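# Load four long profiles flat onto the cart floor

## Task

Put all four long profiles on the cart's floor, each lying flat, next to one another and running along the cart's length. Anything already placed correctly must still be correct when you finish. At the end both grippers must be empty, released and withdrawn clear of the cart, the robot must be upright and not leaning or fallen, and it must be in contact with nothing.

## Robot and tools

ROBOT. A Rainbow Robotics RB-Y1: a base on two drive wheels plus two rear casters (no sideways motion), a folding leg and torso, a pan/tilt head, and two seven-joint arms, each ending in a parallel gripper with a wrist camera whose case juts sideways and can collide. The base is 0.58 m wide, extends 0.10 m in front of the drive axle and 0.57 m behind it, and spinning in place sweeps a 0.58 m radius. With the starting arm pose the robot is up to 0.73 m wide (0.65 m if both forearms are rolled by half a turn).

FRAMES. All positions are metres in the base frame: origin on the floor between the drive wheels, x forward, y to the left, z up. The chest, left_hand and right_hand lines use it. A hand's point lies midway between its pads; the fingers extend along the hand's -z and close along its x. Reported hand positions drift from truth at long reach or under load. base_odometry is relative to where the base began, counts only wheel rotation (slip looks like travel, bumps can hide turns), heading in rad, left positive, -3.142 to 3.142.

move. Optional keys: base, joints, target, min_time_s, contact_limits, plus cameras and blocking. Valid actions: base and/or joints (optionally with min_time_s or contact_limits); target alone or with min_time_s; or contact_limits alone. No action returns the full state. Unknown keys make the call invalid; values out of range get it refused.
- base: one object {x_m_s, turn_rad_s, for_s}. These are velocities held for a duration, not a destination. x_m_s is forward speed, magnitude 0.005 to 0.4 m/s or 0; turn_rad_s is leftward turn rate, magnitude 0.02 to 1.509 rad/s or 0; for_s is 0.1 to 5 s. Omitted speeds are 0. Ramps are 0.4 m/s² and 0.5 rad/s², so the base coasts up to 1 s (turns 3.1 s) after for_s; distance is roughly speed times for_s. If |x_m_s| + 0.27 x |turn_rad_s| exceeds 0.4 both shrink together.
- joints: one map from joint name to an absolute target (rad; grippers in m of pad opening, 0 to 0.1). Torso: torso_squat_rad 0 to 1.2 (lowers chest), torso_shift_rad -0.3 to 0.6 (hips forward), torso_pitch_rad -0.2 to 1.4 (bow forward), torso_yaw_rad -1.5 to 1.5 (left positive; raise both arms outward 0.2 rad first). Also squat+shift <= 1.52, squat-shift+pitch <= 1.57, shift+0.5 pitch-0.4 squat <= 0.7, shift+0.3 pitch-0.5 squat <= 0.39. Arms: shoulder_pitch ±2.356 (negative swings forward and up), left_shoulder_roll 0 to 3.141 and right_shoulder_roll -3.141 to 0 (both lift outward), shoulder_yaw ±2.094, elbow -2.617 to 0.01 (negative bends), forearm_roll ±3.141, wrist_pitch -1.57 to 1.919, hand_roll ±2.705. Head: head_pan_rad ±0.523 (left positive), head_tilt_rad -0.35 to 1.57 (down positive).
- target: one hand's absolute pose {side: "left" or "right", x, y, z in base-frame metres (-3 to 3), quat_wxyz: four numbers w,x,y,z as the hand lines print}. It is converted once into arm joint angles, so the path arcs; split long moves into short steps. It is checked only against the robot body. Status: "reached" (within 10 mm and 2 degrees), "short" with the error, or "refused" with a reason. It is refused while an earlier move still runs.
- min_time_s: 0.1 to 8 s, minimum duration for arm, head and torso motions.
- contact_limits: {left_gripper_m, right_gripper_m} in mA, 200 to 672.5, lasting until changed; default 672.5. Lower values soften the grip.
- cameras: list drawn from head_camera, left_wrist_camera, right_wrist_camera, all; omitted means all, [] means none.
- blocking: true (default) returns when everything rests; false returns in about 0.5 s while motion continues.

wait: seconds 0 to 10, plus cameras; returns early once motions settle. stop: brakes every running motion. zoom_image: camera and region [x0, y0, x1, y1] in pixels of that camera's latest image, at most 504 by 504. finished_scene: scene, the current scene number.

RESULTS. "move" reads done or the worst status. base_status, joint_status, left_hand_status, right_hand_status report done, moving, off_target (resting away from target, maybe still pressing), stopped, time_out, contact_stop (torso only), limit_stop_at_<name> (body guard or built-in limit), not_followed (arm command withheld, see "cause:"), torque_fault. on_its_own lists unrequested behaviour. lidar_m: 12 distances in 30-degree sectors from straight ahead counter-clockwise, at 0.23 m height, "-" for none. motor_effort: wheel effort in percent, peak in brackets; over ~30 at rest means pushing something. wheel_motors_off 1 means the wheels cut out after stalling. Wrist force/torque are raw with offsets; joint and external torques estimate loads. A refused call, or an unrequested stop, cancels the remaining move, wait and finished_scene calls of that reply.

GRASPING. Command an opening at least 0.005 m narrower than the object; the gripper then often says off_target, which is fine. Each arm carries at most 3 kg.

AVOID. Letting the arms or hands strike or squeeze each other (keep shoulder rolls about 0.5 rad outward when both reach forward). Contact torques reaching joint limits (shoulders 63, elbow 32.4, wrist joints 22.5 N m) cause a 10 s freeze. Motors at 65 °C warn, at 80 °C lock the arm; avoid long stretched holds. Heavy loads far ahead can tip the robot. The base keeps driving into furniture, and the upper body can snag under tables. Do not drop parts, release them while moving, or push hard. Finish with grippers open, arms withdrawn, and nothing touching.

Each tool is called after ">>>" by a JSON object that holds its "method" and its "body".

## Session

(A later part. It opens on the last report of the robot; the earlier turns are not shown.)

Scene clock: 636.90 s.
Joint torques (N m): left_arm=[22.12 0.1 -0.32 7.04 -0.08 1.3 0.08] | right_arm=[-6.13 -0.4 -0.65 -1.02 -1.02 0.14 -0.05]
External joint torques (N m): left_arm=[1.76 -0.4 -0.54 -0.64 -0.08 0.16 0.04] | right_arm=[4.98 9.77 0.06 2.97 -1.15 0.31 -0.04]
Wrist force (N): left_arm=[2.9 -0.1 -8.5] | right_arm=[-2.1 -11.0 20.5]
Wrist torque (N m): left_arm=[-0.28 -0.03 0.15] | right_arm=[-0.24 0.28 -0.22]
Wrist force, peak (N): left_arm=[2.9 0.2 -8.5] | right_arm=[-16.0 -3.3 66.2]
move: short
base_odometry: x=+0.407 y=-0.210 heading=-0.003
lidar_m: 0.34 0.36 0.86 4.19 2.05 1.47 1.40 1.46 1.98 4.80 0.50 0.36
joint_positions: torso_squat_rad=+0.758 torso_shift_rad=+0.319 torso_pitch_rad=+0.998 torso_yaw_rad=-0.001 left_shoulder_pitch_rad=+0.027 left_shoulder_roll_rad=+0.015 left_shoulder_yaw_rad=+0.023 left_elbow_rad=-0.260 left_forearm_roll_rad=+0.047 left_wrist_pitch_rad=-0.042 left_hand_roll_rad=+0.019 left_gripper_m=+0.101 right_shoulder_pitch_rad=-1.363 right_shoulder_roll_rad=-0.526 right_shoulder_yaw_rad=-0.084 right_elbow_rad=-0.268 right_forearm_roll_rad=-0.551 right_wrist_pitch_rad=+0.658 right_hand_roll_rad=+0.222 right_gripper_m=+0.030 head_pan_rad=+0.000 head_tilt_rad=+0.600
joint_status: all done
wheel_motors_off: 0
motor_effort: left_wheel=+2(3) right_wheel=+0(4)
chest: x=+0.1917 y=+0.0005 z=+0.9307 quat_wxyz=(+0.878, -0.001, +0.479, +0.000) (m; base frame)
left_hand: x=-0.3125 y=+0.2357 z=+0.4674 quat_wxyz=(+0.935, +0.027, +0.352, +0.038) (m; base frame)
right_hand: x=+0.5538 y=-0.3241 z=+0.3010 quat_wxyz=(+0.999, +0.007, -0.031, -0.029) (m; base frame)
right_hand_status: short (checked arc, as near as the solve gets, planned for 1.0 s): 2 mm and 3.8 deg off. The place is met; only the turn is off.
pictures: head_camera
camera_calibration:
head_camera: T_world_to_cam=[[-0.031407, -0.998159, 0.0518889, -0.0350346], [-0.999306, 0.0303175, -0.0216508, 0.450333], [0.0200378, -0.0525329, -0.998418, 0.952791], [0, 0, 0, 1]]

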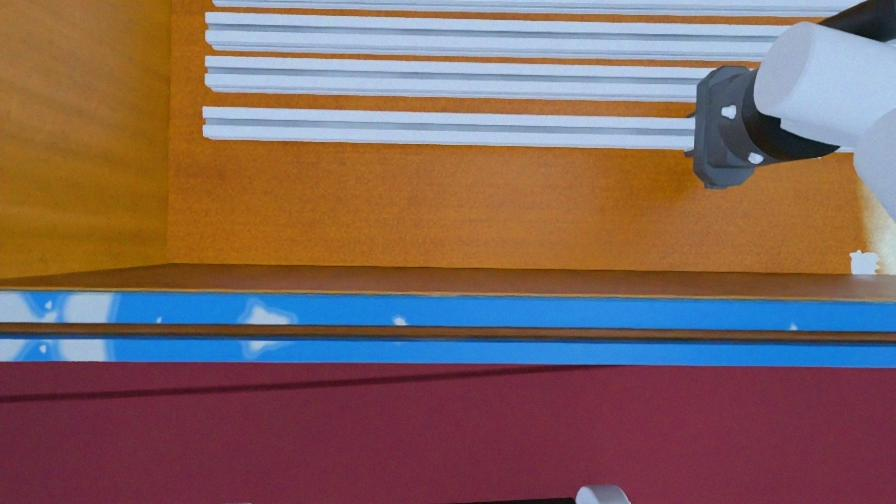

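>>> {"method": "move", "body": {"joints": {"right_gripper_m":0.042}, "cameras": ["head_camera"]}}

>>> {"method": "move", "body": {"joints": {"torso_squat_rad":0.4,"torso_shift_rad":0.2}, "min_time_s": 3, "cameras": ["head_camera"]}}

>>> {"method": "move", "body": {"target": {"side":"right","x":0.55,"y":-0.30,"z":0.80,"quat_wxyz":[0.9998,0.018,0,0.002]}, "min_time_s": 2, "cameras": ["head_camera"]}}

>>> {"method": "move", "body": {"base": {"x_m_s":-0.25,"for_s":1.6}, "cameras": []}}

>>> {"method": "move", "body": {"joints": {"torso_squat_rad":0.0,"torso_shift_rad":0,"torso_pitch_rad":0.4,"head_tilt_rad":0.6}, "min_time_s": 2.5, "cameras": ["head_camera"]}}

Scene clock: 645.77 s.
Wrist force, peak (N): left_arm=[3.1 -0.4 -8.6] | right_arm=[-2.3 -11.1 20.7]
move: done
joint_status: all done
wheel_motors_off: 0
motor_effort: left_wheel=+1(3) right_wheel=+1(5)
pictures: head_camera
camera_calibration:
head_camera: T_world_to_cam=[[-0.0312931, -0.998173, 0.0516905, -0.0348891], [-0.999311, 0.0302124, -0.0215574, 0.450296], [0.0199563, -0.0523295, -0.99843, 0.952787], [0, 0, 0, 1]]

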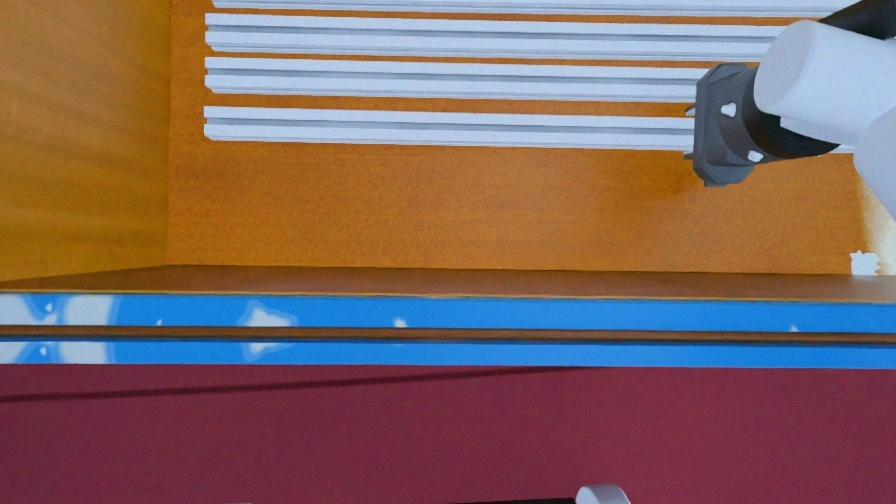

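Scene clock: 649.07 s.
Wrist force, peak (N): left_arm=[3.3 -0.5 -8.6] | right_arm=[6.2 -7.0 14.5]
move: done
joint_status: all done
wheel_motors_off: 0
motor_effort: left_wheel=+1(3) right_wheel=-1(4)
pictures: head_camera
camera_calibration:
head_camera: T_world_to_cam=[[-0.0311249, -0.998199, 0.0512741, -0.0432355], [-0.99935, 0.0301455, -0.0197645, 0.420387], [0.0181833, -0.0518559, -0.998489, 1.10237], [0, 0, 0, 1]]

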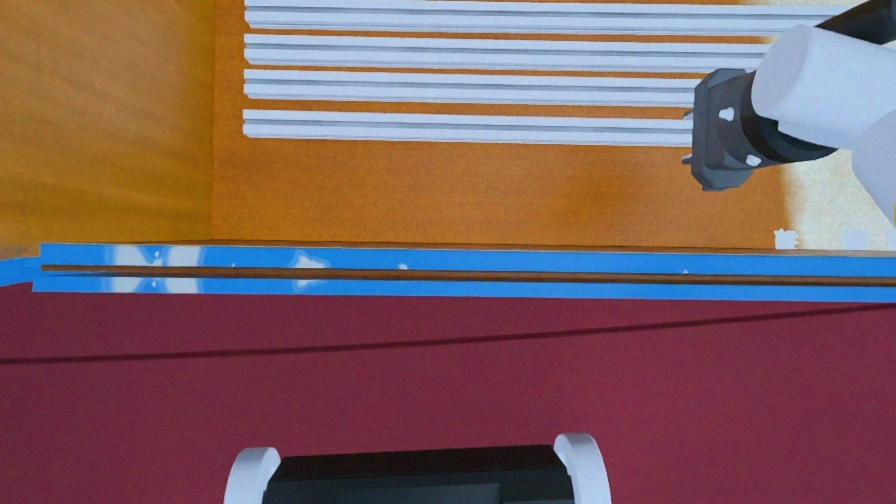

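Scene clock: 651.47 s.
Wrist force, peak (N): left_arm=[2.9 -0.1 -8.4] | right_arm=[-7.5 -4.4 -14.1]
move: done
joint_status: all done
wheel_motors_off: 0
motor_effort: left_wheel=+2(2) right_wheel=-1(3)
right_hand_status: reached (checked arc, planned for 2.0 s): 0 mm and 0.1 deg off.
pictures: head_camera
camera_calibration:
head_camera: T_world_to_cam=[[-0.0311878, -0.998207, 0.0510911, -0.043118], [-0.999347, 0.0302091, -0.0198174, 0.420422], [0.0182385, -0.0516758, -0.998497, 1.10239], [0, 0, 0, 1]]

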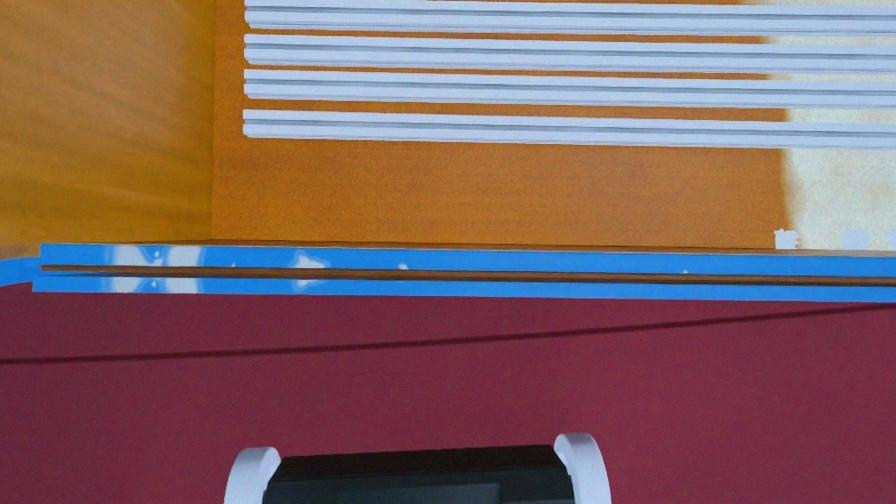

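Scene clock: 654.03 s.
Wrist force, peak (N): left_arm=[3.4 -0.1 -8.3] | right_arm=[-4.0 -4.7 -13.0]
move: done
base_status: done (sent for 1.6 of 1.6 s)
wheel_motors_off: 0
motor_effort: left_wheel=-12(28) right_wheel=+17(35)
pictures: none

Scene clock: 656.90 s.
Joint torques (N m): left_arm=[8.56 0.86 -0.52 2.45 -0.21 0.43 0.23] | right_arm=[-12.65 -7.37 -9.71 2.62 1.12 -0.95 0.01]
External joint torques (N m): left_arm=[0.6 0.21 -0.65 -0.21 -0.21 0.3 0.22] | right_arm=[0.32 0.71 0.94 -0.19 0.19 -0.11 -0.02]
Wrist force (N): left_arm=[0.0 0.4 -9.0] | right_arm=[-8.1 -4.6 -12.0]
Wrist torque (N m): left_arm=[-0.30 -0.20 0.17] | right_arm=[0.05 -0.69 -0.38]
Wrist force, peak (N): left_arm=[1.6 0.0 -9.4] | right_arm=[-8.1 -4.6 -12.0]
move: done
base_odometry: x=+0.007 y=-0.209 heading=-0.005
lidar_m: 0.74 0.79 1.75 4.26 1.48 1.05 1.00 1.05 1.41 3.74 1.03 0.77
joint_positions: torso_squat_rad=+0.000 torso_shift_rad=+0.000 torso_pitch_rad=+0.400 torso_yaw_rad=+0.000 left_shoulder_pitch_rad=+0.027 left_shoulder_roll_rad=+0.015 left_shoulder_yaw_rad=+0.023 left_elbow_rad=-0.260 left_forearm_roll_rad=+0.047 left_wrist_pitch_rad=-0.042 left_hand_roll_rad=+0.019 left_gripper_m=+0.101 right_shoulder_pitch_rad=-1.707 right_shoulder_roll_rad=-1.740 right_shoulder_yaw_rad=+1.040 right_elbow_rad=-1.966 right_forearm_roll_rad=-1.494 right_wrist_pitch_rad=+1.182 right_hand_roll_rad=-0.801 right_gripper_m=+0.042 head_pan_rad=+0.000 head_tilt_rad=+0.600
joint_status: all done
wheel_motors_off: 0
motor_effort: left_wheel=-15(17) right_wheel=+18(20)
chest: x=-0.1076 y=+0.0004 z=+1.2655 quat_wxyz=(+0.980, +0.000, +0.199, +0.000) (m; base frame)
left_hand: x=-0.2633 y=+0.2358 z=+0.5988 quat_wxyz=(+0.997, +0.015, +0.061, +0.045) (m; base frame)
right_hand: x=+0.3718 y=-0.2999 z=+1.2550 quat_wxyz=(+0.955, +0.018, -0.295, +0.008) (m; base frame)
pictures: head_camera
camera_calibration:
head_camera: T_world_to_cam=[[-0.0544927, -0.998212, 0.0245774, -0.0299003], [-0.813534, 0.0301126, -0.580736, 0.886088], [0.578958, -0.0516404, -0.813721, 1.11943], [0, 0, 0, 1]]

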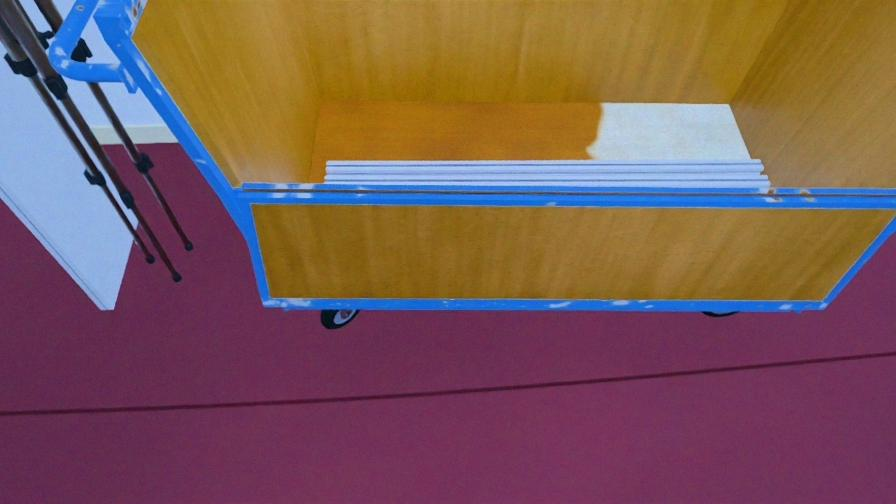

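All four lie flat side by side.

>>> {"method": "finished_scene", "body": {"scene": 2}}

The scene is finished: the task was done.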